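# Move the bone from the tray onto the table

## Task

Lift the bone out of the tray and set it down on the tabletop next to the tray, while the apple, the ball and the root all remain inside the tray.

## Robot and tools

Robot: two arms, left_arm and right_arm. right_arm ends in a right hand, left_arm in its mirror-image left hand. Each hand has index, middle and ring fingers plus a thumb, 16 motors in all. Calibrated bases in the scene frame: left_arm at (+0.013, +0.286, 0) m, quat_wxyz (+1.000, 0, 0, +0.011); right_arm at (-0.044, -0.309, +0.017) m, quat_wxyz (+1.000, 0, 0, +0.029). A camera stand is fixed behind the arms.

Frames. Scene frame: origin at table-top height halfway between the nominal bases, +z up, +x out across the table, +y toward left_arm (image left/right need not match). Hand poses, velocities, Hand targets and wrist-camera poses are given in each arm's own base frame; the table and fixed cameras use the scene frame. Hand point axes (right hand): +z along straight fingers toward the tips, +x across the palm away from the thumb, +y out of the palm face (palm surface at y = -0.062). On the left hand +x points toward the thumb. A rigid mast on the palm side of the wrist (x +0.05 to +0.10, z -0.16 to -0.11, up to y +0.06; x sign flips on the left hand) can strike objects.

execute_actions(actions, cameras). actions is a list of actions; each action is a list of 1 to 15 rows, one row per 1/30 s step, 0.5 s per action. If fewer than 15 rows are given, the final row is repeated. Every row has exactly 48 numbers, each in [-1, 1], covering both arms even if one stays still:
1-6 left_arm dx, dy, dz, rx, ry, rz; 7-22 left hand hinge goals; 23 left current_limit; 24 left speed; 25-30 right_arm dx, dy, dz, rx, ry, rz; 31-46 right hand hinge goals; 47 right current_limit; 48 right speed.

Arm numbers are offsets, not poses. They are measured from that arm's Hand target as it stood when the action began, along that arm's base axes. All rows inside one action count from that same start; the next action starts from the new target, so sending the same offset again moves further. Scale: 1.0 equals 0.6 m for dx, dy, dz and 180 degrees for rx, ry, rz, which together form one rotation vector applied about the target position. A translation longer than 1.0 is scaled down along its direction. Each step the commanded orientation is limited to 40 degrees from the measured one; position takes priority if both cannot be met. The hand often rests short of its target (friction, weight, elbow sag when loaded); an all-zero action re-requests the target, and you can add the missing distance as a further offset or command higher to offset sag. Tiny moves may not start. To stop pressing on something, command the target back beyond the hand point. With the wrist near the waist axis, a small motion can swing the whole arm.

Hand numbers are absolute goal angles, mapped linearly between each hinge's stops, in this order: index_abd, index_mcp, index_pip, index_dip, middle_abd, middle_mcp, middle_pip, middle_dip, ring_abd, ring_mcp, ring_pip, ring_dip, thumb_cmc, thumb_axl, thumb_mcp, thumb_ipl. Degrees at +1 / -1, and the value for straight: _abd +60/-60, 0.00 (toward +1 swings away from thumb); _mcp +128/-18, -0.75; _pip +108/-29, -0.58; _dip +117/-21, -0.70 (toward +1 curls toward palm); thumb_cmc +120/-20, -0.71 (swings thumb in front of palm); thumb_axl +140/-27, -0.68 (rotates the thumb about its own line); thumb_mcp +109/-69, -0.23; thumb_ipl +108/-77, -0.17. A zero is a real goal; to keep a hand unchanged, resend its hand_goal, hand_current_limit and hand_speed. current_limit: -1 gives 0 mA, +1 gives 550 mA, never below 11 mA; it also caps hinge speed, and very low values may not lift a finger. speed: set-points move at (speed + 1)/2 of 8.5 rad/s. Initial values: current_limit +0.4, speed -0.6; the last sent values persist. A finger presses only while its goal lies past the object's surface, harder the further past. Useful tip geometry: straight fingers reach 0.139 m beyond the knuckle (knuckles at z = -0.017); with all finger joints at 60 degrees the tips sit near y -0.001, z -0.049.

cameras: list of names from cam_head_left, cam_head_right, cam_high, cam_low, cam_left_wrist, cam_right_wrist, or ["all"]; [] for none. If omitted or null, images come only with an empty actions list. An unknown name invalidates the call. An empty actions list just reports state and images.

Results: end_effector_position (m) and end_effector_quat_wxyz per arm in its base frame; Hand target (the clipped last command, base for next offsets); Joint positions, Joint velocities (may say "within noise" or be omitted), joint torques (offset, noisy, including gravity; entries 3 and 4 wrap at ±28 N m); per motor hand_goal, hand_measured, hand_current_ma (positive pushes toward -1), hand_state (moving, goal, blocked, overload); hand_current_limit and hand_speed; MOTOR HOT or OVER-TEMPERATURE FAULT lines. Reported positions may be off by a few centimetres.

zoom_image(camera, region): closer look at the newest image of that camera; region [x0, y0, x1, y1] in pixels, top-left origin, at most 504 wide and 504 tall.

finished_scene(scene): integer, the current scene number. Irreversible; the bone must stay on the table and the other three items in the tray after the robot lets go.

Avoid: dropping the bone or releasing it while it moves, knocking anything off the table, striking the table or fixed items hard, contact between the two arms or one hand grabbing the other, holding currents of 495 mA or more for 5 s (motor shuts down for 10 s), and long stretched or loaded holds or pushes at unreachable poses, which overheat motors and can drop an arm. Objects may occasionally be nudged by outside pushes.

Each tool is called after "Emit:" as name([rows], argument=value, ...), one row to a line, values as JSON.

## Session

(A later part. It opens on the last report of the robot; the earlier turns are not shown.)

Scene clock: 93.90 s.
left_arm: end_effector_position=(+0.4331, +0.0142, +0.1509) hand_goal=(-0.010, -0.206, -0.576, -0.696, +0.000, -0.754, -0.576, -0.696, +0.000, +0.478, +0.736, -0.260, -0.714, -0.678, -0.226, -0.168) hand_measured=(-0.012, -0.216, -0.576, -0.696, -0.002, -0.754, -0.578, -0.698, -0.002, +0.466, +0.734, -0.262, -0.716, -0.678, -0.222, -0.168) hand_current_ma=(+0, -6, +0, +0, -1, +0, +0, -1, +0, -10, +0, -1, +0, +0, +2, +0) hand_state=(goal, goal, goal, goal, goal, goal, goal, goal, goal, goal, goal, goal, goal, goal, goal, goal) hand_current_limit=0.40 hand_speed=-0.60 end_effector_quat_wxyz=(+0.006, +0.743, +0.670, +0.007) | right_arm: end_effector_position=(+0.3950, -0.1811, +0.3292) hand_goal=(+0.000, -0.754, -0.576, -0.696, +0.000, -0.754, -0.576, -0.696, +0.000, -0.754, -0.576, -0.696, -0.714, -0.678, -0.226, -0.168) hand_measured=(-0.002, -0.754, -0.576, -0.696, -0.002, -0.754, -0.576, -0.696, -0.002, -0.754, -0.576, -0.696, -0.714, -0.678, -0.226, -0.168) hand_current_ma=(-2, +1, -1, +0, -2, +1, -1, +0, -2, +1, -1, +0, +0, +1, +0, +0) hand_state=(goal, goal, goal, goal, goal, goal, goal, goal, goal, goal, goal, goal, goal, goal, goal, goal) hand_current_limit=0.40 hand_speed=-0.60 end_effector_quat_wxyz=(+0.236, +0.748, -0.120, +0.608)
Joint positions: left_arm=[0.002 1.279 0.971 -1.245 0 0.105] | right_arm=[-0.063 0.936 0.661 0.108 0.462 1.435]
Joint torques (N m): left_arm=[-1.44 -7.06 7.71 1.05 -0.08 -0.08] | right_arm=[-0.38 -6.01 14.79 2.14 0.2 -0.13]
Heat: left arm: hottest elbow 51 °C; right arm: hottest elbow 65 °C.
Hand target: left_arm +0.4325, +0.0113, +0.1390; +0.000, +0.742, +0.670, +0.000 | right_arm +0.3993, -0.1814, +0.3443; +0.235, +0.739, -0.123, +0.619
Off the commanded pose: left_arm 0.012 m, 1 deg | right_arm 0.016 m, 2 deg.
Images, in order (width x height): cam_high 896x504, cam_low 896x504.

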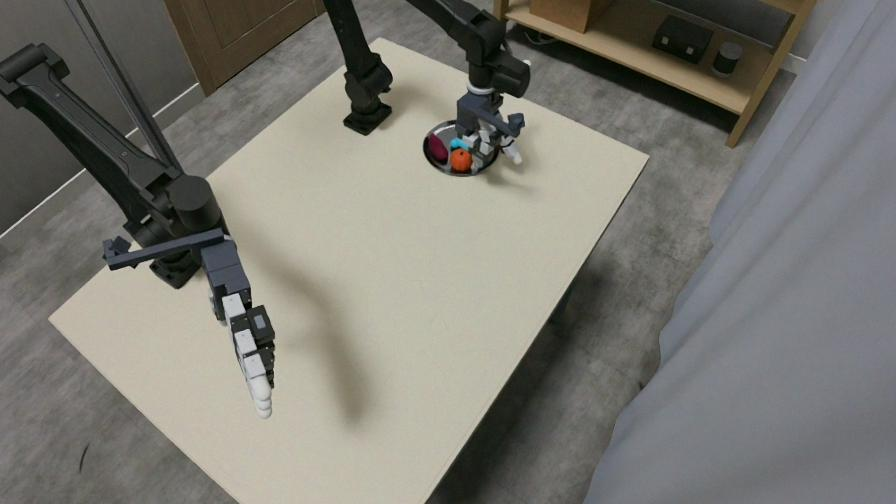

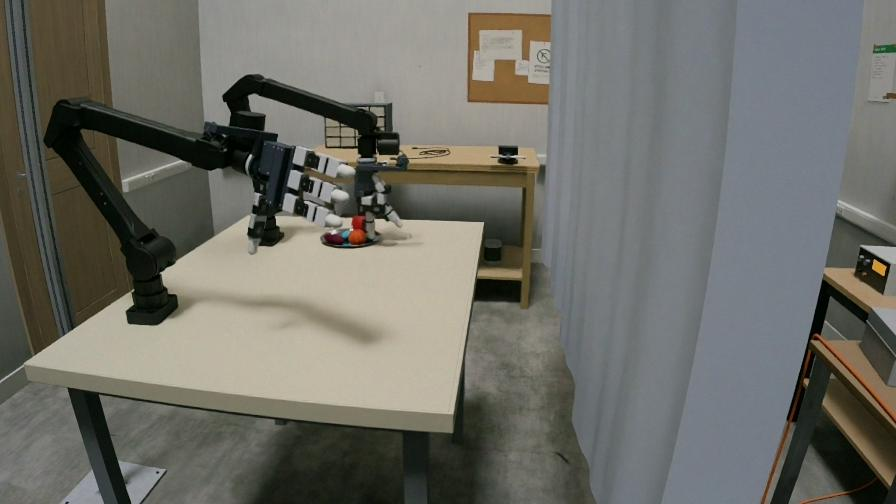

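Emit:
execute_actions([
  [[-0.025,0,0,0,0,0,-0.01,-0.205,-0.576,-0.696,0.0,-0.754,-0.576,-0.696,0,0.479,0.737,-0.26,-0.714,-0.678,-0.226,-0.168,0.4,-0.6,0,0,0,0,0,0,0,-0.754,-0.576,-0.696,0,-0.754,-0.576,-0.696,0,-0.754,-0.576,-0.696,-0.714,-0.678,-0.226,-0.168,0.4,-0.6]],
  [[-0.03,0,0,0,0,0,-0.01,-0.205,-0.576,-0.696,0.0,-0.754,-0.576,-0.696,0,0.479,0.737,-0.26,-0.714,-0.678,-0.226,-0.168,0.4,-0.6,0,0,0,0,0,0,0,-0.754,-0.576,-0.696,0,-0.754,-0.576,-0.696,0,-0.754,-0.576,-0.696,-0.714,-0.678,-0.226,-0.168,0.4,-0.6]],
], cameras=["cam_high","cam_low"])

Emit:
zoom_image(camera="cam_high", region=[415, 95, 510, 185])

Emit:
zoom_image(camera="cam_low", region=[315, 190, 395, 255])

Scene clock: 98.33 s.
left_arm: end_effector_position=(+0.4060, +0.0142, +0.1422) hand_goal=(-0.010, -0.206, -0.576, -0.696, +0.000, -0.754, -0.576, -0.696, +0.000, +0.478, +0.736, -0.260, -0.714, -0.678, -0.226, -0.168) hand_measured=(-0.012, -0.216, -0.576, -0.696, +0.000, -0.750, -0.576, -0.698, -0.002, +0.466, +0.734, -0.262, -0.716, -0.678, -0.222, -0.168) hand_current_ma=(+0, -6, +0, +0, +0, +2, +0, +0, +0, -10, +0, -1, +0, +0, +2, +0) hand_state=(goal, goal, goal, goal, goal, goal, goal, goal, goal, goal, goal, goal, goal, goal, goal, goal) hand_current_limit=0.40 hand_speed=-0.60 end_effector_quat_wxyz=(+0.002, +0.742, +0.670, +0.003) | right_arm: end_effector_position=(+0.3950, -0.1811, +0.3292) hand_goal=(+0.000, -0.754, -0.576, -0.696, +0.000, -0.754, -0.576, -0.696, +0.000, -0.754, -0.576, -0.696, -0.714, -0.678, -0.226, -0.168) hand_measured=(-0.002, -0.754, -0.576, -0.696, -0.002, -0.754, -0.576, -0.696, -0.002, -0.754, -0.576, -0.696, -0.714, -0.678, -0.226, -0.168) hand_current_ma=(-2, +1, -1, +0, -2, +1, -1, +0, -2, +1, -1, +0, +0, +1, +0, +0) hand_state=(goal, goal, goal, goal, goal, goal, goal, goal, goal, goal, goal, goal, goal, goal, goal, goal) hand_current_limit=0.40 hand_speed=-0.60 end_effector_quat_wxyz=(+0.236, +0.748, -0.120, +0.608)
Joint positions: left_arm=[0.002 1.219 0.898 -1.244 0 0.104] | right_arm=[-0.063 0.936 0.661 0.108 0.462 1.435]
Joint torques (N m): left_arm=[-1.55 -8.29 7.31 0.39 -0.07 -0.08] | right_arm=[-0.38 -6.07 14.78 2.14 0.21 -0.13]
Heat: left arm: hottest elbow 51 °C; right arm: hottest elbow 65 °C.
Hand target: left_arm +0.3995, +0.0113, +0.1391; +0.000, +0.742, +0.671, +0.000 | right_arm +0.3993, -0.1814, +0.3443; +0.235, +0.739, -0.123, +0.619
Off the commanded pose: left_arm 0.008 m, 0 deg | right_arm 0.016 m, 2 deg.
Images, in order (width x height): cam_high 896x504, cam_low 896x504.

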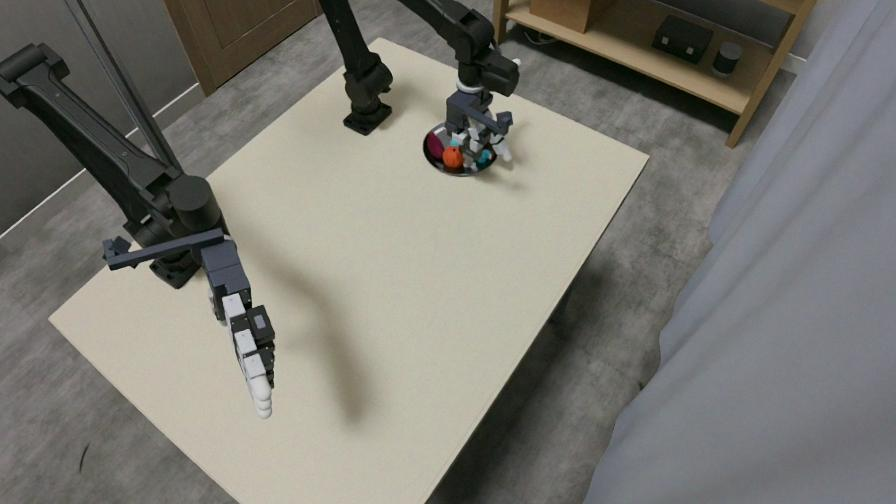

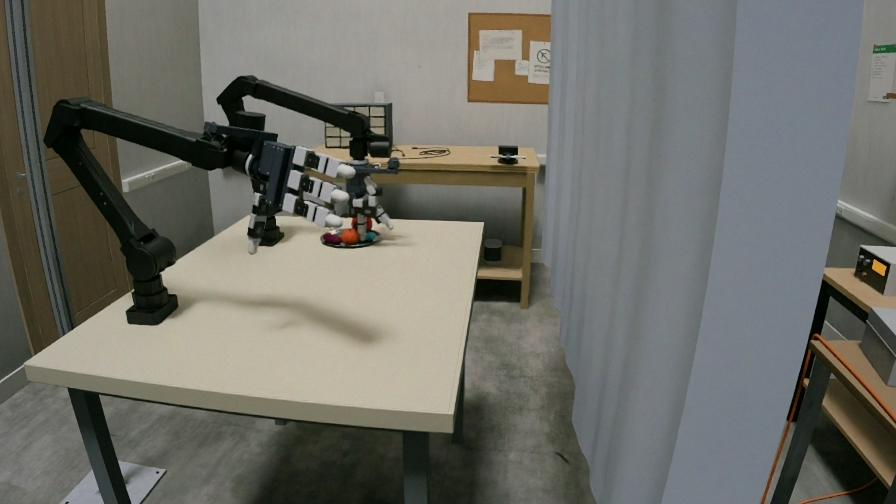

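Scaled by 5.305 from the camera's 896x504 image, which has a finer 1280x720 frame.

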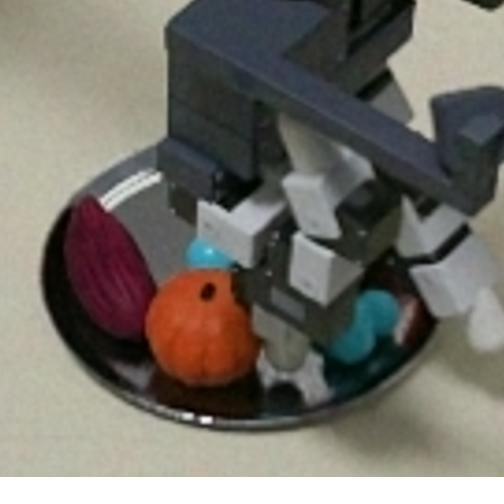

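Scaled by 6.300 from the camera's 896x504 image, which has a finer 1280x720 frame.

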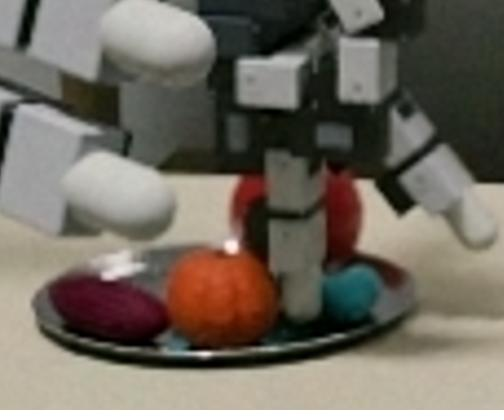

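Emit:
execute_actions([
  [[0.02,0,0.093,0,0,0,-0.01,-0.205,-0.576,-0.696,0.0,-0.754,-0.576,-0.696,0,0.479,0.737,-0.26,-0.714,-0.678,-0.226,-0.168,0.4,-0.6,0,0,0,0,0,0,0,-0.754,-0.576,-0.696,0,-0.754,-0.576,-0.696,0,-0.754,-0.576,-0.696,-0.714,-0.678,-0.226,-0.168,0.4,-0.6]],
  [[0,0.0357,0,0,0,0,-0.01,-0.754,-0.576,-0.696,0.0,-0.754,-0.576,-0.696,0,0.479,0.737,-0.26,-0.714,-0.678,-0.226,-0.168,0.4,-0.6,0,0,0,0,0,0,0,-0.754,-0.576,-0.696,0,-0.754,-0.576,-0.696,0,-0.754,-0.576,-0.696,-0.714,-0.678,-0.226,-0.168,0.4,-0.6]],
  [[-0.019,0,-0.06,0,0,0,-0.01,-0.754,-0.576,-0.696,0.0,-0.754,-0.576,-0.696,0,0.479,0.737,-0.26,-0.714,-0.678,-0.226,-0.168,0.4,-0.6,0,0,0,0,0,0,0,-0.754,-0.576,-0.696,0,-0.754,-0.576,-0.696,0,-0.754,-0.576,-0.696,-0.714,-0.678,-0.226,-0.168,0.4,-0.6]],
], cameras=["cam_high","cam_low"])

Emit:
zoom_image(camera="cam_high", region=[425, 105, 500, 180])

Emit:
zoom_image(camera="cam_low", region=[315, 190, 395, 255])

Scene clock: 106.63 s.
left_arm: end_effector_position=(+0.4025, +0.0306, +0.1604) hand_goal=(-0.010, -0.754, -0.576, -0.696, +0.000, -0.754, -0.576, -0.696, +0.000, +0.478, +0.736, -0.260, -0.714, -0.678, -0.226, -0.168) hand_measured=(-0.010, -0.750, -0.576, -0.696, +0.000, -0.750, -0.576, -0.698, -0.002, +0.466, +0.734, -0.262, -0.716, -0.678, -0.222, -0.168) hand_current_ma=(+0, +2, +0, +0, +0, +1, +0, +0, +0, -10, +0, -1, +0, +0, +2, +0) hand_state=(goal, goal, goal, goal, goal, goal, goal, goal, goal, goal, goal, goal, goal, goal, goal, goal) hand_current_limit=0.40 hand_speed=-0.60 end_effector_quat_wxyz=(-0.003, +0.741, +0.671, -0.003) | right_arm: end_effector_position=(+0.3950, -0.1811, +0.3292) hand_goal=(+0.000, -0.754, -0.576, -0.696, +0.000, -0.754, -0.576, -0.696, +0.000, -0.754, -0.576, -0.696, -0.714, -0.678, -0.226, -0.168) hand_measured=(-0.002, -0.754, -0.576, -0.696, -0.002, -0.754, -0.576, -0.696, -0.002, -0.754, -0.576, -0.696, -0.714, -0.678, -0.226, -0.168) hand_current_ma=(-2, +1, -1, +0, -2, +1, -1, +0, -2, +1, -1, +0, +0, +1, +0, +0) hand_state=(goal, goal, goal, goal, goal, goal, goal, goal, goal, goal, goal, goal, goal, goal, goal, goal) hand_current_limit=0.40 hand_speed=-0.60 end_effector_quat_wxyz=(+0.236, +0.748, -0.120, +0.608)
Joint positions: left_arm=[0.052 1.204 0.94 -1.314 -0.001 0.151] | right_arm=[-0.063 0.936 0.661 0.108 0.462 1.435]
Joint torques (N m): left_arm=[-0.21 -8.12 7.54 0.85 -0.05 0.17] | right_arm=[-0.38 -6.07 14.79 2.13 0.21 -0.13]
Heat: left arm: hottest elbow 50 °C; right arm: hottest elbow 66 °C.
Hand target: left_arm +0.4002, +0.0327, +0.1590; +0.000, +0.742, +0.670, +0.000 | right_arm +0.3993, -0.1814, +0.3443; +0.235, +0.739, -0.123, +0.619
Off the commanded pose: left_arm 0.004 m, 0 deg | right_arm 0.016 m, 2 deg.
Images, in order (width x height): cam_high 896x504, cam_low 896x504.

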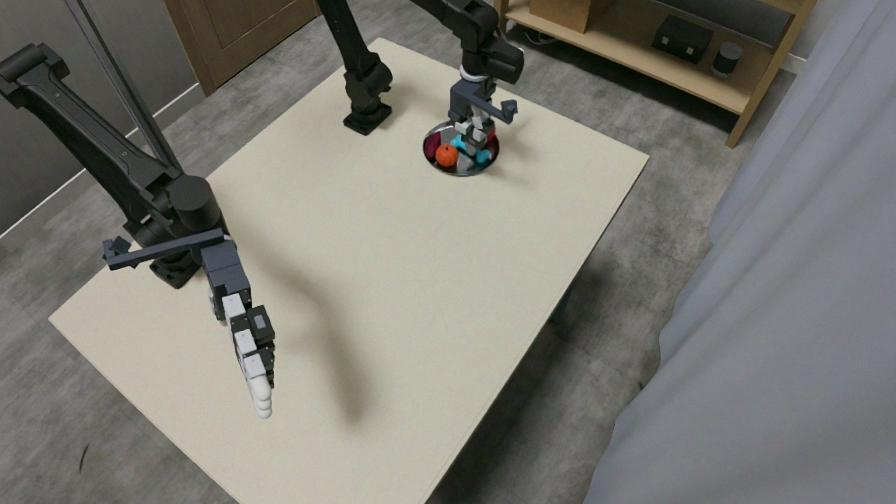

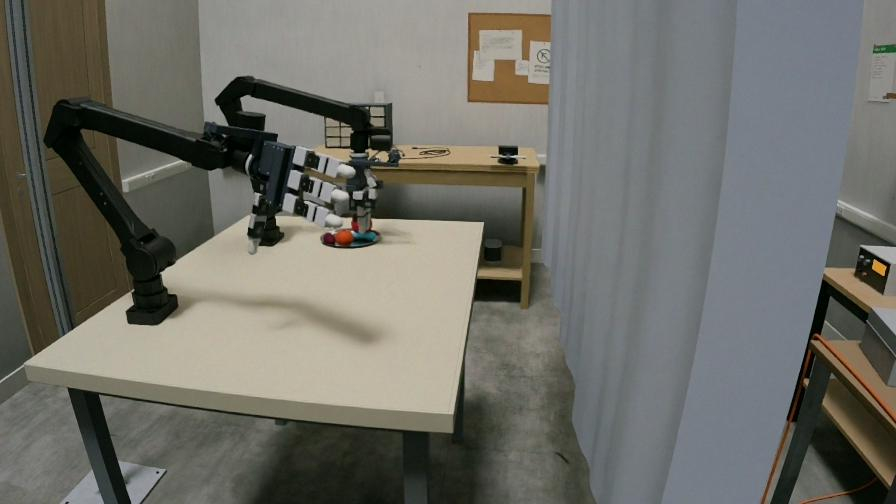

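Scaled by 6.720 from the camera's 896x504 image, which has a finer 1280x720 frame.

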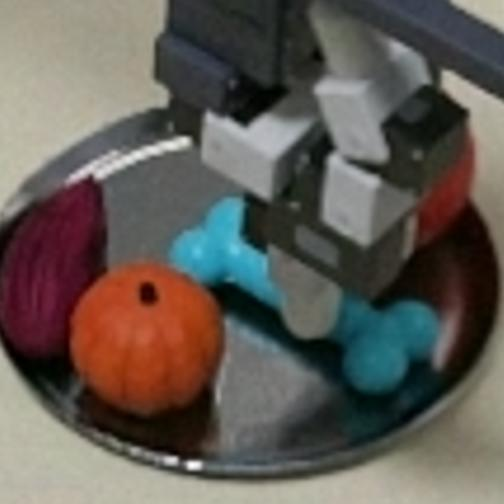

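Scaled by 6.300 from the camera's 896x504 image, which has a finer 1280x720 frame.

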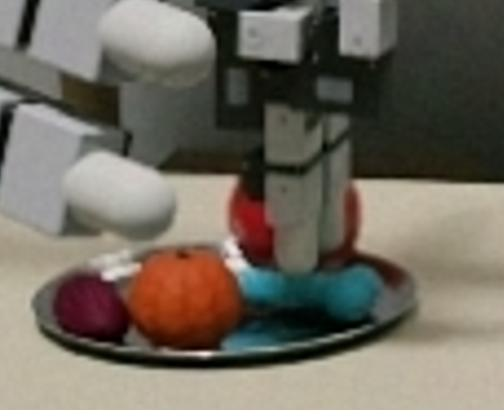

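Emit:
execute_actions([
  [[0,0.008,-0.012,0,0,0,-0.01,-0.754,-0.576,-0.696,0,-0.754,-0.576,-0.696,0,0.479,0.737,-0.26,-0.714,-0.678,-0.226,-0.168,0.4,-0.6,0,0,0,0,0,0,0,-0.754,-0.576,-0.696,0,-0.754,-0.576,-0.696,0,-0.754,-0.576,-0.696,-0.714,-0.678,-0.226,-0.168,0.4,-0.6]],
], cameras=["cam_high","cam_low"])

Emit:
zoom_image(camera="cam_high", region=[425, 105, 500, 180])

Scene clock: 116.10 s.
left_arm: end_effector_position=(+0.4040, +0.0342, +0.1574) hand_goal=(-0.010, -0.754, -0.576, -0.696, +0.000, -0.754, -0.576, -0.696, +0.000, +0.478, +0.736, -0.260, -0.714, -0.678, -0.226, -0.168) hand_measured=(-0.008, -0.750, -0.576, -0.696, +0.000, -0.750, -0.576, -0.698, -0.002, +0.466, +0.734, -0.262, -0.716, -0.678, -0.222, -0.168) hand_current_ma=(+0, +2, +0, +0, +0, +1, +0, +0, +0, -10, +0, -1, +0, +0, +2, +0) hand_state=(goal, goal, goal, goal, goal, goal, goal, goal, goal, goal, goal, goal, goal, goal, goal, goal) hand_current_limit=0.40 hand_speed=-0.60 end_effector_quat_wxyz=(+0.001, +0.742, +0.670, +0.001) | right_arm: end_effector_position=(+0.3950, -0.1811, +0.3292) hand_goal=(+0.000, -0.754, -0.576, -0.696, +0.000, -0.754, -0.576, -0.696, +0.000, -0.754, -0.576, -0.696, -0.714, -0.678, -0.226, -0.168) hand_measured=(-0.002, -0.754, -0.576, -0.696, -0.002, -0.754, -0.576, -0.696, -0.002, -0.754, -0.576, -0.696, -0.714, -0.678, -0.226, -0.168) hand_current_ma=(-2, +1, -1, +0, -2, +1, -1, +0, -2, +1, -1, +0, +0, +1, +0, +0) hand_state=(goal, goal, goal, goal, goal, goal, goal, goal, goal, goal, goal, goal, goal, goal, goal, goal) hand_current_limit=0.40 hand_speed=-0.60 end_effector_quat_wxyz=(+0.236, +0.748, -0.120, +0.608)
Joint positions: left_arm=[0.065 1.204 0.929 -1.293 -0.001 0.167] | right_arm=[-0.063 0.936 0.661 0.108 0.462 1.435]
Joint torques (N m): left_arm=[-0.03 -7.71 7.25 0.84 -0.06 0.09] | right_arm=[-0.38 -6.01 14.78 2.14 0.2 -0.13]
Heat: left arm: hottest elbow 51 °C; right arm: hottest elbow 67 °C.
Hand target: left_arm +0.4002, +0.0375, +0.1518; +0.000, +0.742, +0.670, +0.000 | right_arm +0.3993, -0.1814, +0.3443; +0.235, +0.739, -0.123, +0.619
Off the commanded pose: left_arm 0.007 m, 0 deg | right_arm 0.016 m, 2 deg.
Images, in order (width x height): cam_high 896x504, cam_low 896x504.

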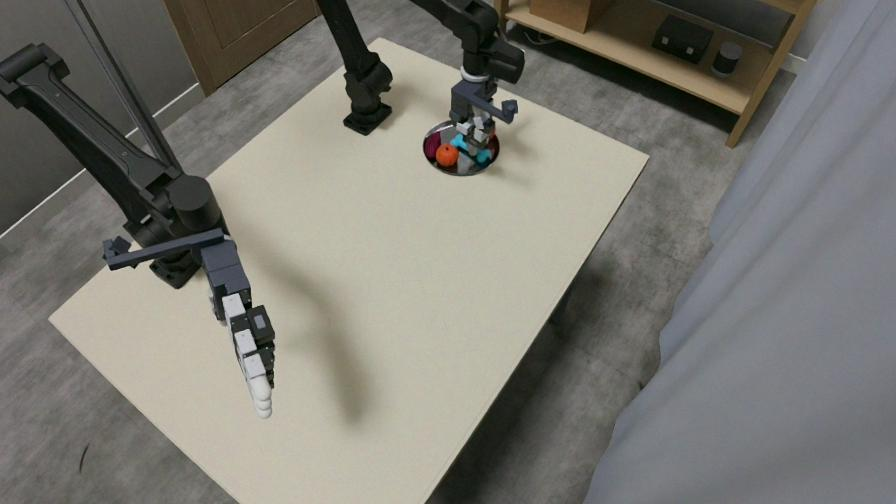

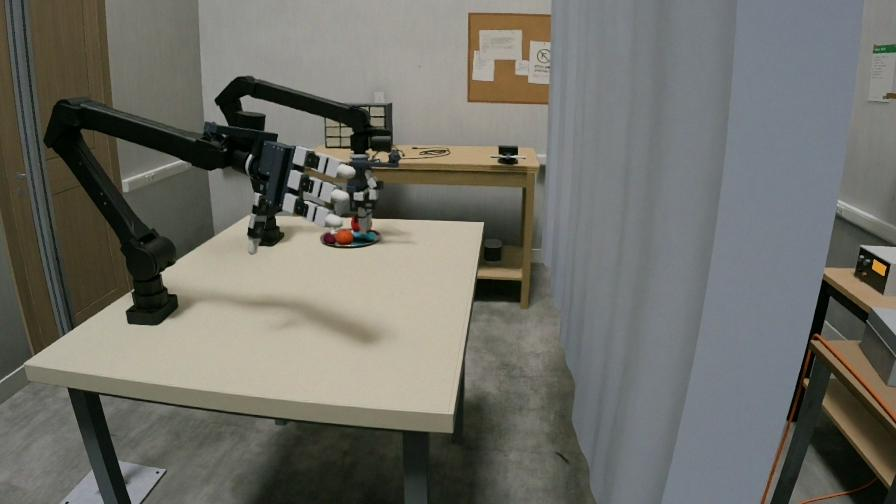

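Scaled by 6.720 from the camera's 896x504 image, which has a finer 1280x720 frame.

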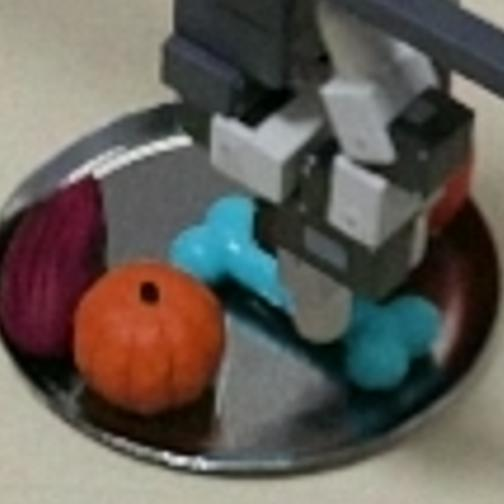

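Emit:
execute_actions([
  [[-0.003,0.008,-0.018,0,0,0,-0.01,-0.754,-0.576,-0.696,0,-0.754,-0.576,-0.696,0,0.479,0.737,-0.26,-0.714,-0.678,-0.226,-0.168,0.4,-0.6,0,0,0,0,0,0,0,-0.754,-0.576,-0.696,0,-0.754,-0.576,-0.696,0,-0.754,-0.576,-0.696,-0.714,-0.678,-0.226,-0.168,0.4,-0.6]],
], cameras=["cam_high","cam_low"])

Emit:
zoom_image(camera="cam_high", region=[425, 105, 500, 180])

Emit:
zoom_image(camera="cam_low", region=[310, 190, 400, 260])

Scene clock: 119.13 s.
left_arm: end_effector_position=(+0.4044, +0.0390, +0.1522) hand_goal=(-0.010, -0.754, -0.576, -0.696, +0.000, -0.754, -0.576, -0.696, +0.000, +0.478, +0.736, -0.260, -0.714, -0.678, -0.226, -0.168) hand_measured=(-0.008, -0.760, -0.584, -0.696, +0.000, -0.750, -0.576, -0.698, -0.002, +0.466, +0.734, -0.262, -0.716, -0.678, -0.222, -0.168) hand_current_ma=(+0, -4, -4, +0, +0, +1, +0, +0, +0, -10, +0, -1, +0, +0, +2, +0) hand_state=(goal, goal, goal, goal, goal, goal, goal, goal, goal, goal, goal, goal, goal, goal, goal, goal) hand_current_limit=0.40 hand_speed=-0.60 end_effector_quat_wxyz=(+0.004, +0.742, +0.671, +0.005) | right_arm: end_effector_position=(+0.3950, -0.1811, +0.3292) hand_goal=(+0.000, -0.754, -0.576, -0.696, +0.000, -0.754, -0.576, -0.696, +0.000, -0.754, -0.576, -0.696, -0.714, -0.678, -0.226, -0.168) hand_measured=(-0.002, -0.754, -0.576, -0.696, -0.002, -0.754, -0.576, -0.696, -0.002, -0.754, -0.576, -0.696, -0.714, -0.678, -0.226, -0.168) hand_current_ma=(-2, +1, -1, +0, -2, +1, -1, +0, -2, +1, -1, +0, +0, +1, +0, +0) hand_state=(goal, goal, goal, goal, goal, goal, goal, goal, goal, goal, goal, goal, goal, goal, goal, goal) hand_current_limit=0.40 hand_speed=-0.60 end_effector_quat_wxyz=(+0.236, +0.748, -0.120, +0.608)
Joint positions: left_arm=[0.08 1.204 0.912 -1.266 0 0.181] | right_arm=[-0.063 0.936 0.661 0.108 0.462 1.435]
Joint torques (N m): left_arm=[0.26 -7.18 6.63 1.01 -0.08 0.16] | right_arm=[-0.44 -6.07 14.78 2.14 0.2 -0.12]
Heat: left arm: hottest elbow 51 °C; right arm: hottest elbow 67 °C.
Hand target: left_arm +0.3983, +0.0424, +0.1409; +0.000, +0.742, +0.670, +0.000 | right_arm +0.3993, -0.1814, +0.3443; +0.235, +0.739, -0.123, +0.619
Off the commanded pose: left_arm 0.013 m, 1 deg | right_arm 0.016 m, 2 deg.
Images, in order (width x height): cam_high 896x504, cam_low 896x504.

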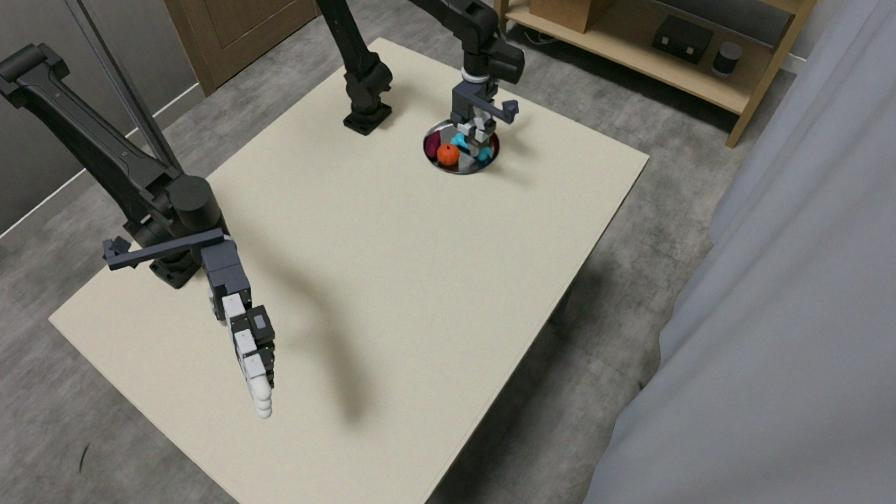

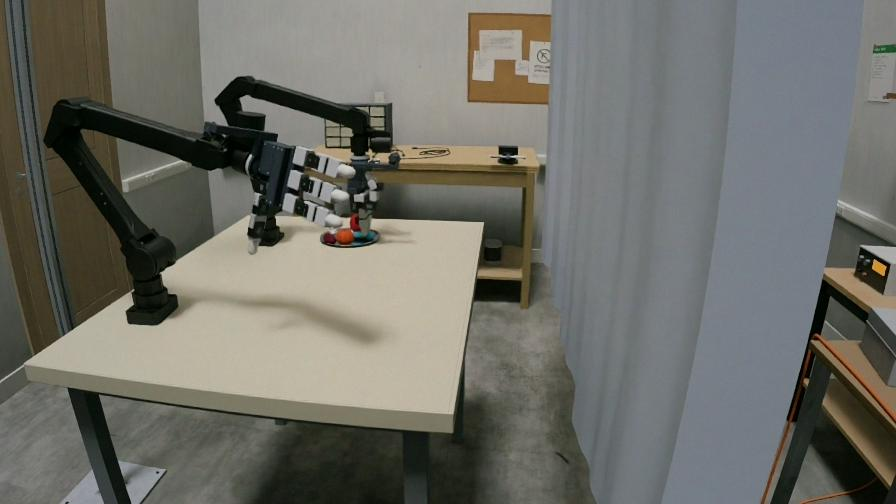

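Scaled by 6.720 from the camera's 896x504 image, which has a finer 1280x720 frame.

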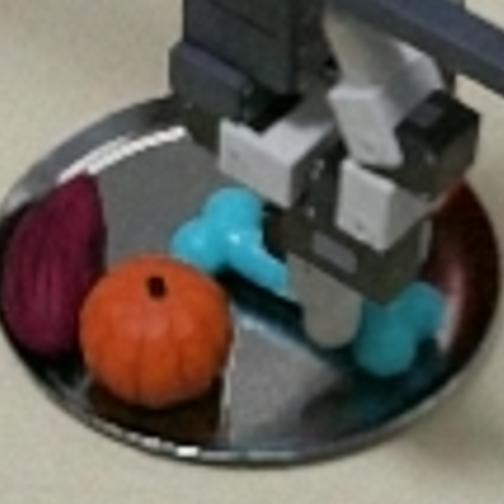

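Scaled by 5.600 from the camera's 896x504 image, which has a finer 1280x720 frame.

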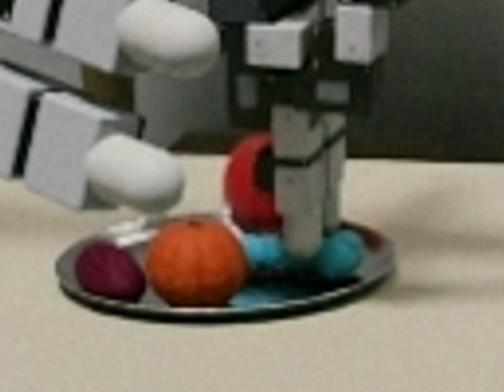

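Emit:
execute_actions(actions=[], cameras=["cam_head_left","cam_head_right"])

Emit:
zoom_image(camera="cam_head_left", region=[250, 150, 370, 240])

Emit:
zoom_image(camera="cam_head_right", region=[100, 160, 240, 260])

Scene clock: 121.80 s.
left_arm: end_effector_position=(+0.4044, +0.0390, +0.1522) hand_goal=(-0.010, -0.754, -0.576, -0.696, +0.000, -0.754, -0.576, -0.696, +0.000, +0.478, +0.736, -0.260, -0.714, -0.678, -0.226, -0.168) hand_measured=(-0.008, -0.760, -0.584, -0.696, +0.000, -0.750, -0.576, -0.698, -0.002, +0.466, +0.734, -0.262, -0.716, -0.678, -0.222, -0.168) hand_current_ma=(+0, -4, -4, +0, +0, +1, +0, +0, +0, -10, +0, -1, +0, +0, +2, +0) hand_state=(goal, goal, goal, goal, goal, goal, goal, goal, goal, goal, goal, goal, goal, goal, goal, goal) hand_current_limit=0.40 hand_speed=-0.60 end_effector_quat_wxyz=(+0.004, +0.742, +0.671, +0.005) | right_arm: end_effector_position=(+0.3950, -0.1811, +0.3292) hand_goal=(+0.000, -0.754, -0.576, -0.696, +0.000, -0.754, -0.576, -0.696, +0.000, -0.754, -0.576, -0.696, -0.714, -0.678, -0.226, -0.168) hand_measured=(-0.002, -0.754, -0.576, -0.696, -0.002, -0.754, -0.576, -0.696, -0.002, -0.754, -0.576, -0.696, -0.714, -0.678, -0.226, -0.168) hand_current_ma=(-2, +1, -1, +0, -2, +1, -1, +0, -2, +1, -1, +0, +0, +1, +0, +0) hand_state=(goal, goal, goal, goal, goal, goal, goal, goal, goal, goal, goal, goal, goal, goal, goal, goal) hand_current_limit=0.40 hand_speed=-0.60 end_effector_quat_wxyz=(+0.236, +0.748, -0.120, +0.608)
Joint positions: left_arm=[0.08 1.204 0.912 -1.266 0 0.181] | right_arm=[-0.063 0.936 0.661 0.108 0.462 1.435]
Joint velocities: within noise
Joint torques (N m): left_arm=[0.21 -7.12 6.61 1.02 -0.08 0.17] | right_arm=[-0.38 -6.01 14.78 2.14 0.2 -0.13]
Heat: left arm: hottest elbow 51 °C; right arm: hottest elbow 68 °C.
Hand target: left_arm +0.3983, +0.0424, +0.1409; +0.000, +0.742, +0.671, +0.000 | right_arm +0.3993, -0.1814, +0.3443; +0.235, +0.739, -0.123, +0.619
Off the commanded pose: left_arm 0.013 m, 1 deg | right_arm 0.016 m, 2 deg.
Images, in order (width x height): cam_head_left 896x504, cam_head_right 896x504.

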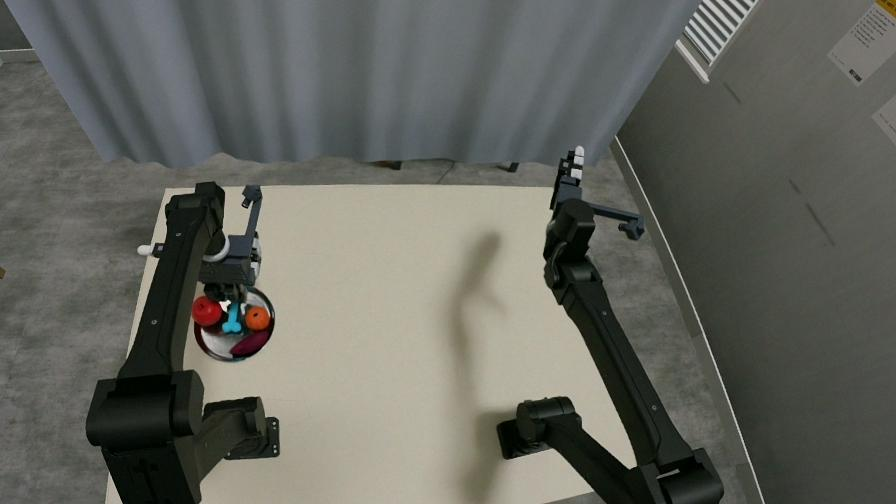

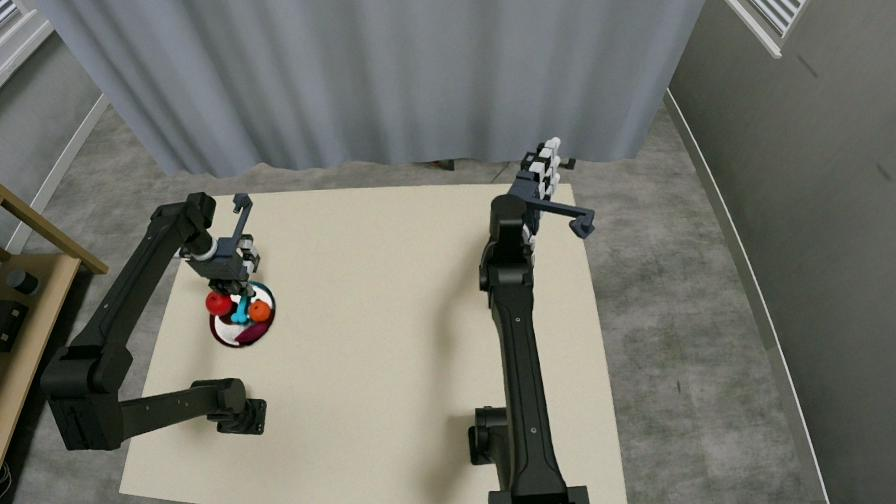

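Scaled by 4.200 from the camera's 896x504 image, which has a finer 1280x720 frame.

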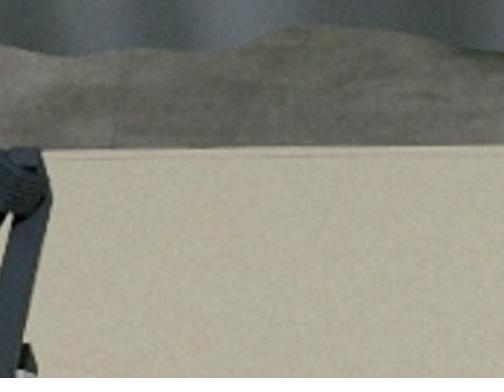

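Scaled by 3.600 from the camera's 896x504 image, which has a finer 1280x720 frame.

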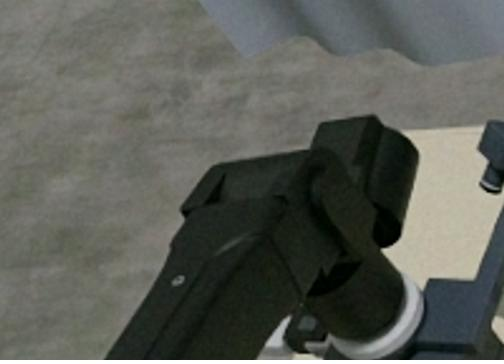

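Emit:
zoom_image(camera="cam_head_left", region=[185, 270, 285, 370])

Emit:
zoom_image(camera="cam_head_right", region=[195, 265, 285, 355])

Scaled by 5.040 from the camera's 896x504 image, which has a finer 1280x720 frame.

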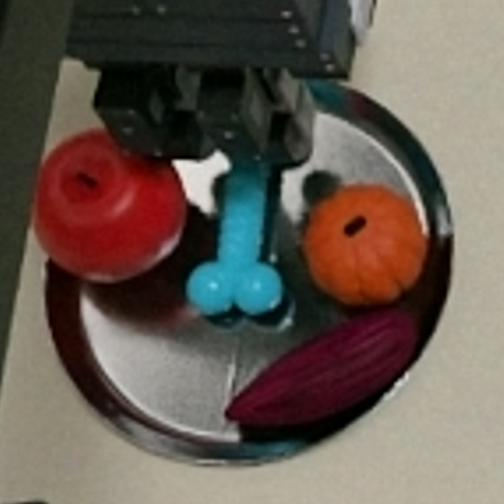

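Scaled by 5.600 from the camera's 896x504 image, which has a finer 1280x720 frame.

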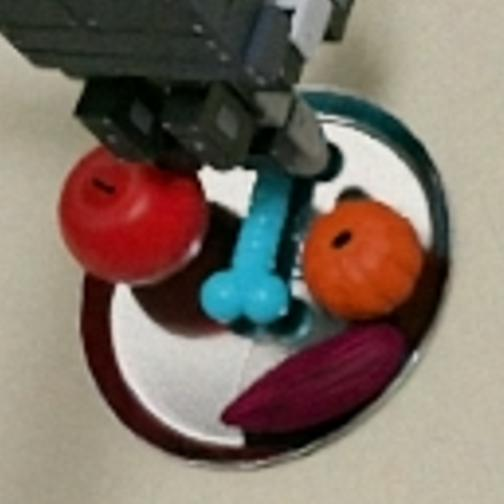

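Emit:
execute_actions([
  [[0,0,0.016,0,0,0,0.0,-0.754,-0.576,-0.696,0,-0.754,-0.576,-0.696,0,0.479,0.737,-0.26,-0.714,-0.678,-0.226,-0.168,0.4,-0.6,0,0,0,0,0,0,0,-0.754,-0.576,-0.696,0,-0.754,-0.576,-0.696,0,-0.754,-0.576,-0.696,-0.714,-0.678,-0.226,-0.168,0.4,-0.6],[-0.010,0.004,0.016,0,0,0,0.01,-0.754,-0.576,-0.696,0,-0.754,-0.576,-0.696,0,0.479,0.737,-0.26,-0.714,-0.678,-0.226,-0.168,0.4,-0.6,0,0,0,0,0,0,0,-0.754,-0.576,-0.696,0,-0.754,-0.576,-0.696,0,-0.754,-0.576,-0.696,-0.714,-0.678,-0.226,-0.168,0.4,-0.6]],
], cameras=["cam_high","cam_head_left"])

Emit:
zoom_image(camera="cam_high", region=[425, 105, 500, 180])

Emit:
zoom_image(camera="cam_head_left", region=[185, 270, 285, 370])

Scene clock: 129.40 s.
left_arm: end_effector_position=(+0.4019, +0.0423, +0.1550) hand_goal=(+0.010, -0.754, -0.576, -0.696, +0.000, -0.754, -0.576, -0.696, +0.000, +0.478, +0.736, -0.260, -0.714, -0.678, -0.226, -0.168) hand_measured=(+0.010, -0.754, -0.578, -0.696, +0.000, -0.750, -0.576, -0.698, -0.002, +0.466, +0.734, -0.262, -0.716, -0.678, -0.222, -0.168) hand_current_ma=(+0, +0, +0, +0, +0, +1, +0, +0, +0, -10, +0, -1, +0, +0, +2, +0) hand_state=(goal, goal, goal, goal, goal, goal, goal, goal, goal, goal, goal, goal, goal, goal, goal, goal) hand_current_limit=0.40 hand_speed=-0.60 end_effector_quat_wxyz=(+0.004, +0.742, +0.670, +0.006) | right_arm: end_effector_position=(+0.3950, -0.1811, +0.3292) hand_goal=(+0.000, -0.754, -0.576, -0.696, +0.000, -0.754, -0.576, -0.696, +0.000, -0.754, -0.576, -0.696, -0.714, -0.678, -0.226, -0.168) hand_measured=(-0.002, -0.754, -0.576, -0.696, -0.002, -0.754, -0.576, -0.696, -0.002, -0.754, -0.576, -0.696, -0.714, -0.678, -0.226, -0.168) hand_current_ma=(-2, +1, -1, +0, -2, +1, -1, +0, -2, +1, -1, +0, +0, +1, +0, +0) hand_state=(goal, goal, goal, goal, goal, goal, goal, goal, goal, goal, goal, goal, goal, goal, goal, goal) hand_current_limit=0.40 hand_speed=-0.60 end_effector_quat_wxyz=(+0.236, +0.748, -0.120, +0.608)
Joint positions: left_arm=[0.091 1.195 0.912 -1.274 0 0.192] | right_arm=[-0.063 0.936 0.661 0.108 0.462 1.435]
Joint torques (N m): left_arm=[-0.03 -8.12 7.17 0.16 -0.09 0.11] | right_arm=[-0.38 -6.07 14.78 2.14 0.2 -0.13]
Heat: left arm: hottest elbow 50 °C; right arm: hottest elbow 68 °C.
Hand target: left_arm +0.3923, +0.0448, +0.1505; +0.000, +0.742, +0.671, +0.000 | right_arm +0.3993, -0.1814, +0.3443; +0.235, +0.739, -0.123, +0.619
Off the commanded pose: left_arm 0.011 m, 1 deg | right_arm 0.016 m, 2 deg.
Images, in order (width x height): cam_head_left 896x504, cam_high 896x504.

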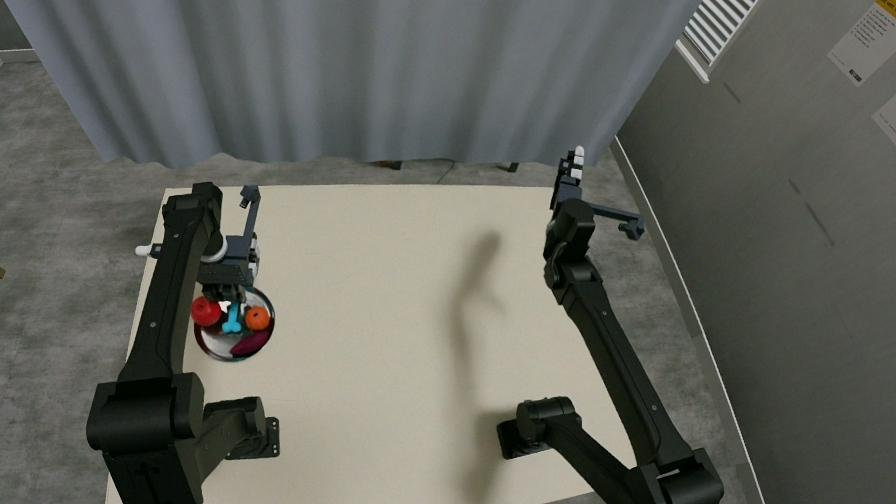

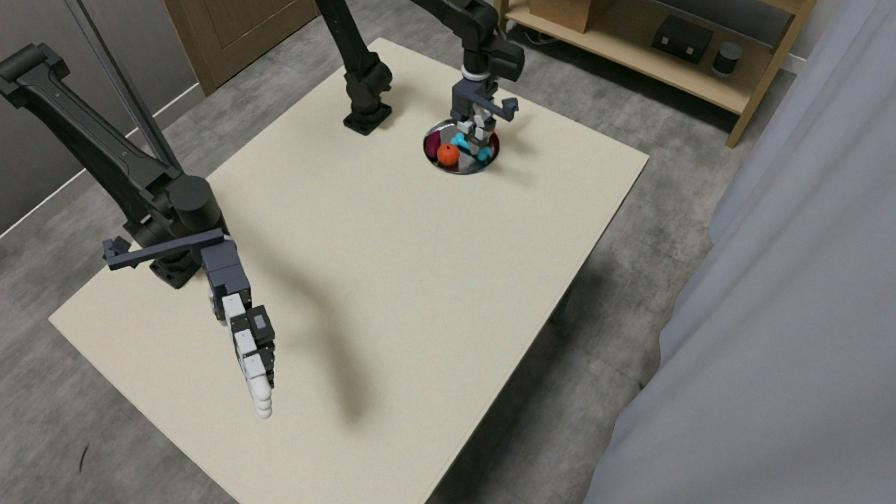

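Scaled by 6.720 from the camera's 896x504 image, which has a finer 1280x720 frame.

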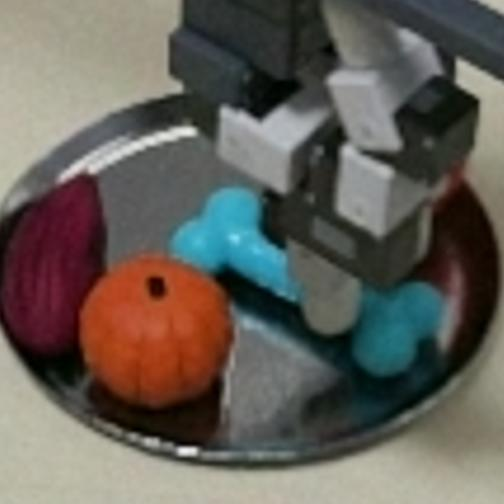

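Scaled by 5.040 from the camera's 896x504 image, which has a finer 1280x720 frame.

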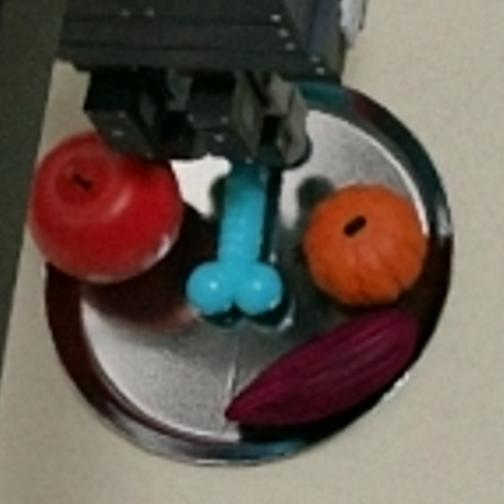

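Emit:
execute_actions([
  [[-0.009,0.002,0.0,0,0,0,0.01,-0.754,-0.576,-0.696,0,-0.754,-0.576,-0.696,0,0.479,0.737,-0.26,-0.714,-0.678,-0.226,-0.168,0.4,-0.6,0,0,0,0,0,0,0,-0.754,-0.576,-0.696,0,-0.754,-0.576,-0.696,0,-0.754,-0.576,-0.696,-0.714,-0.678,-0.226,-0.168,0.4,-0.6],[-0.010,0.002,-0.016,0,0,0,0.01,-0.754,-0.576,-0.696,0,-0.754,-0.576,-0.696,0,0.479,0.737,-0.26,-0.714,-0.678,-0.226,-0.168,0.4,-0.6,0,0,0,0,0,0,0,-0.754,-0.576,-0.696,0,-0.754,-0.576,-0.696,0,-0.754,-0.576,-0.696,-0.714,-0.678,-0.226,-0.168,0.4,-0.6]],
], cameras=["cam_high","cam_head_left"])

Emit:
zoom_image(camera="cam_high", region=[425, 105, 500, 180])

Emit:
zoom_image(camera="cam_head_left", region=[185, 270, 285, 370])

Scene clock: 132.03 s.
left_arm: end_effector_position=(+0.3908, +0.0425, +0.1466) hand_goal=(+0.010, -0.754, -0.576, -0.696, +0.000, -0.754, -0.576, -0.696, +0.000, +0.478, +0.736, -0.260, -0.714, -0.678, -0.226, -0.168) hand_measured=(+0.012, -0.750, -0.578, -0.696, +0.000, -0.750, -0.576, -0.698, -0.002, +0.466, +0.734, -0.262, -0.716, -0.678, -0.222, -0.168) hand_current_ma=(+0, +1, -1, +0, +0, +1, +0, +0, +0, -10, +0, -1, +0, +0, +2, +0) hand_state=(goal, goal, goal, goal, goal, goal, goal, goal, goal, goal, goal, goal, goal, goal, goal, goal) hand_current_limit=0.40 hand_speed=-0.60 end_effector_quat_wxyz=(+0.001, +0.742, +0.670, +0.001) | right_arm: end_effector_position=(+0.3950, -0.1811, +0.3292) hand_goal=(+0.000, -0.754, -0.576, -0.696, +0.000, -0.754, -0.576, -0.696, +0.000, -0.754, -0.576, -0.696, -0.714, -0.678, -0.226, -0.168) hand_measured=(-0.002, -0.754, -0.576, -0.696, -0.002, -0.754, -0.576, -0.696, -0.002, -0.754, -0.576, -0.696, -0.714, -0.678, -0.226, -0.168) hand_current_ma=(-2, +1, -1, +0, -2, +1, -1, +0, -2, +1, -1, +0, +0, +1, +0, +0) hand_state=(goal, goal, goal, goal, goal, goal, goal, goal, goal, goal, goal, goal, goal, goal, goal, goal) hand_current_limit=0.40 hand_speed=-0.60 end_effector_quat_wxyz=(+0.236, +0.748, -0.120, +0.608)
Joint positions: left_arm=[0.096 1.178 0.879 -1.269 0.001 0.199] | right_arm=[-0.063 0.936 0.661 0.108 0.462 1.435]
Joint torques (N m): left_arm=[0.09 -7.18 7.13 0.87 -0.11 0.14] | right_arm=[-0.38 -6.01 14.79 2.14 0.2 -0.13]
Heat: left arm: hottest elbow 50 °C; right arm: hottest elbow 68 °C.
Hand target: left_arm +0.3864, +0.0459, +0.1410; +0.000, +0.742, +0.670, +0.000 | right_arm +0.3993, -0.1814, +0.3443; +0.235, +0.739, -0.123, +0.619
Off the commanded pose: left_arm 0.008 m, 0 deg | right_arm 0.016 m, 2 deg.
Images, in order (width x height): cam_head_left 896x504, cam_high 896x504.

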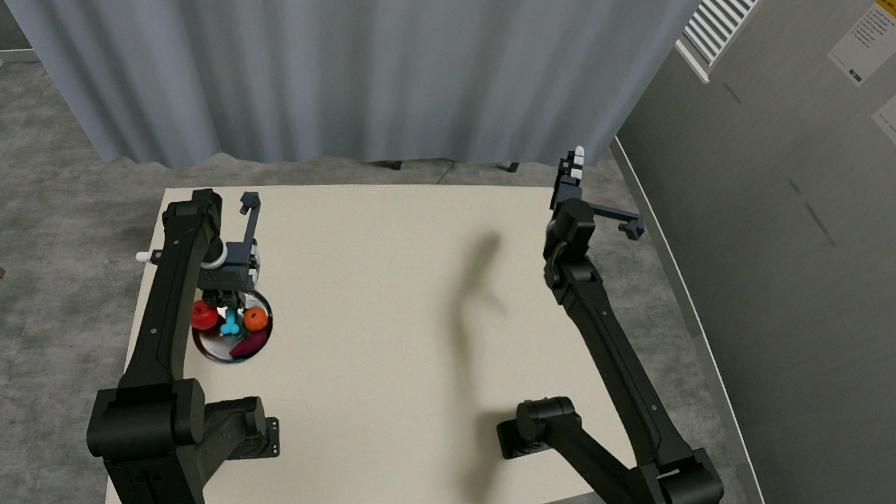

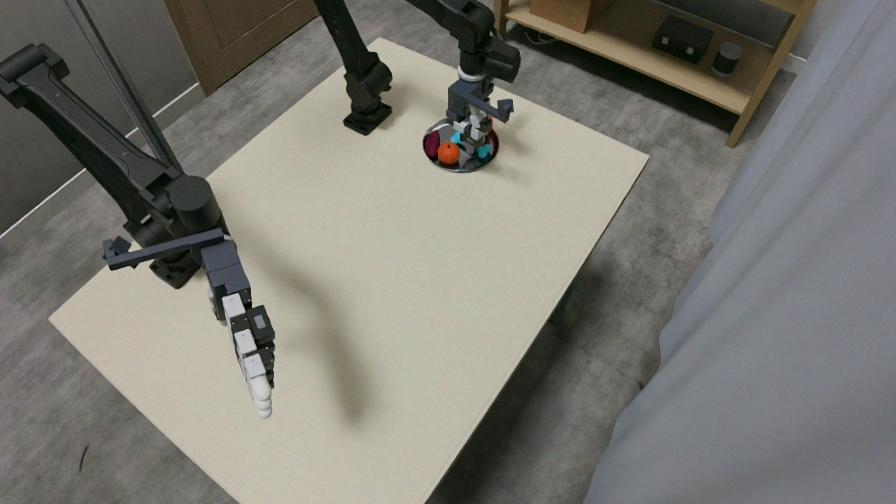

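Scaled by 6.720 from the camera's 896x504 image, which has a finer 1280x720 frame.

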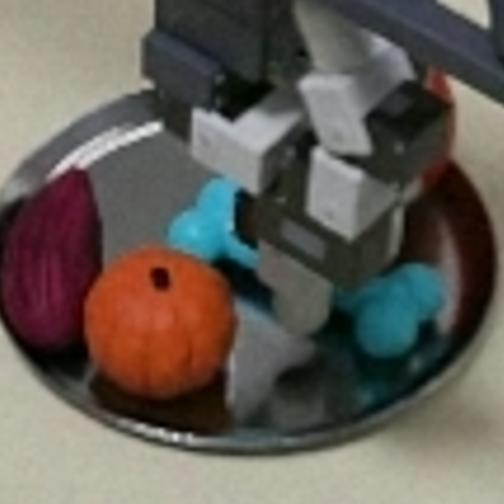

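Scaled by 5.040 from the camera's 896x504 image, which has a finer 1280x720 frame.

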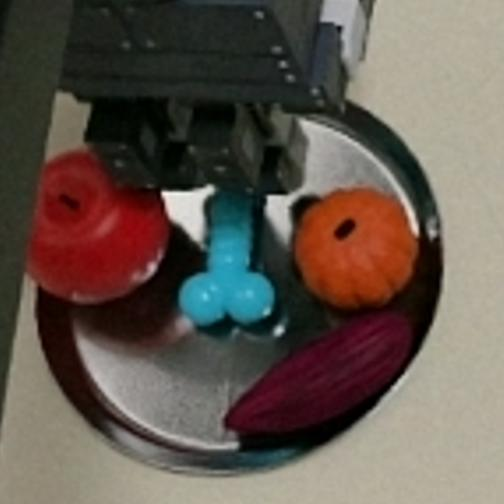

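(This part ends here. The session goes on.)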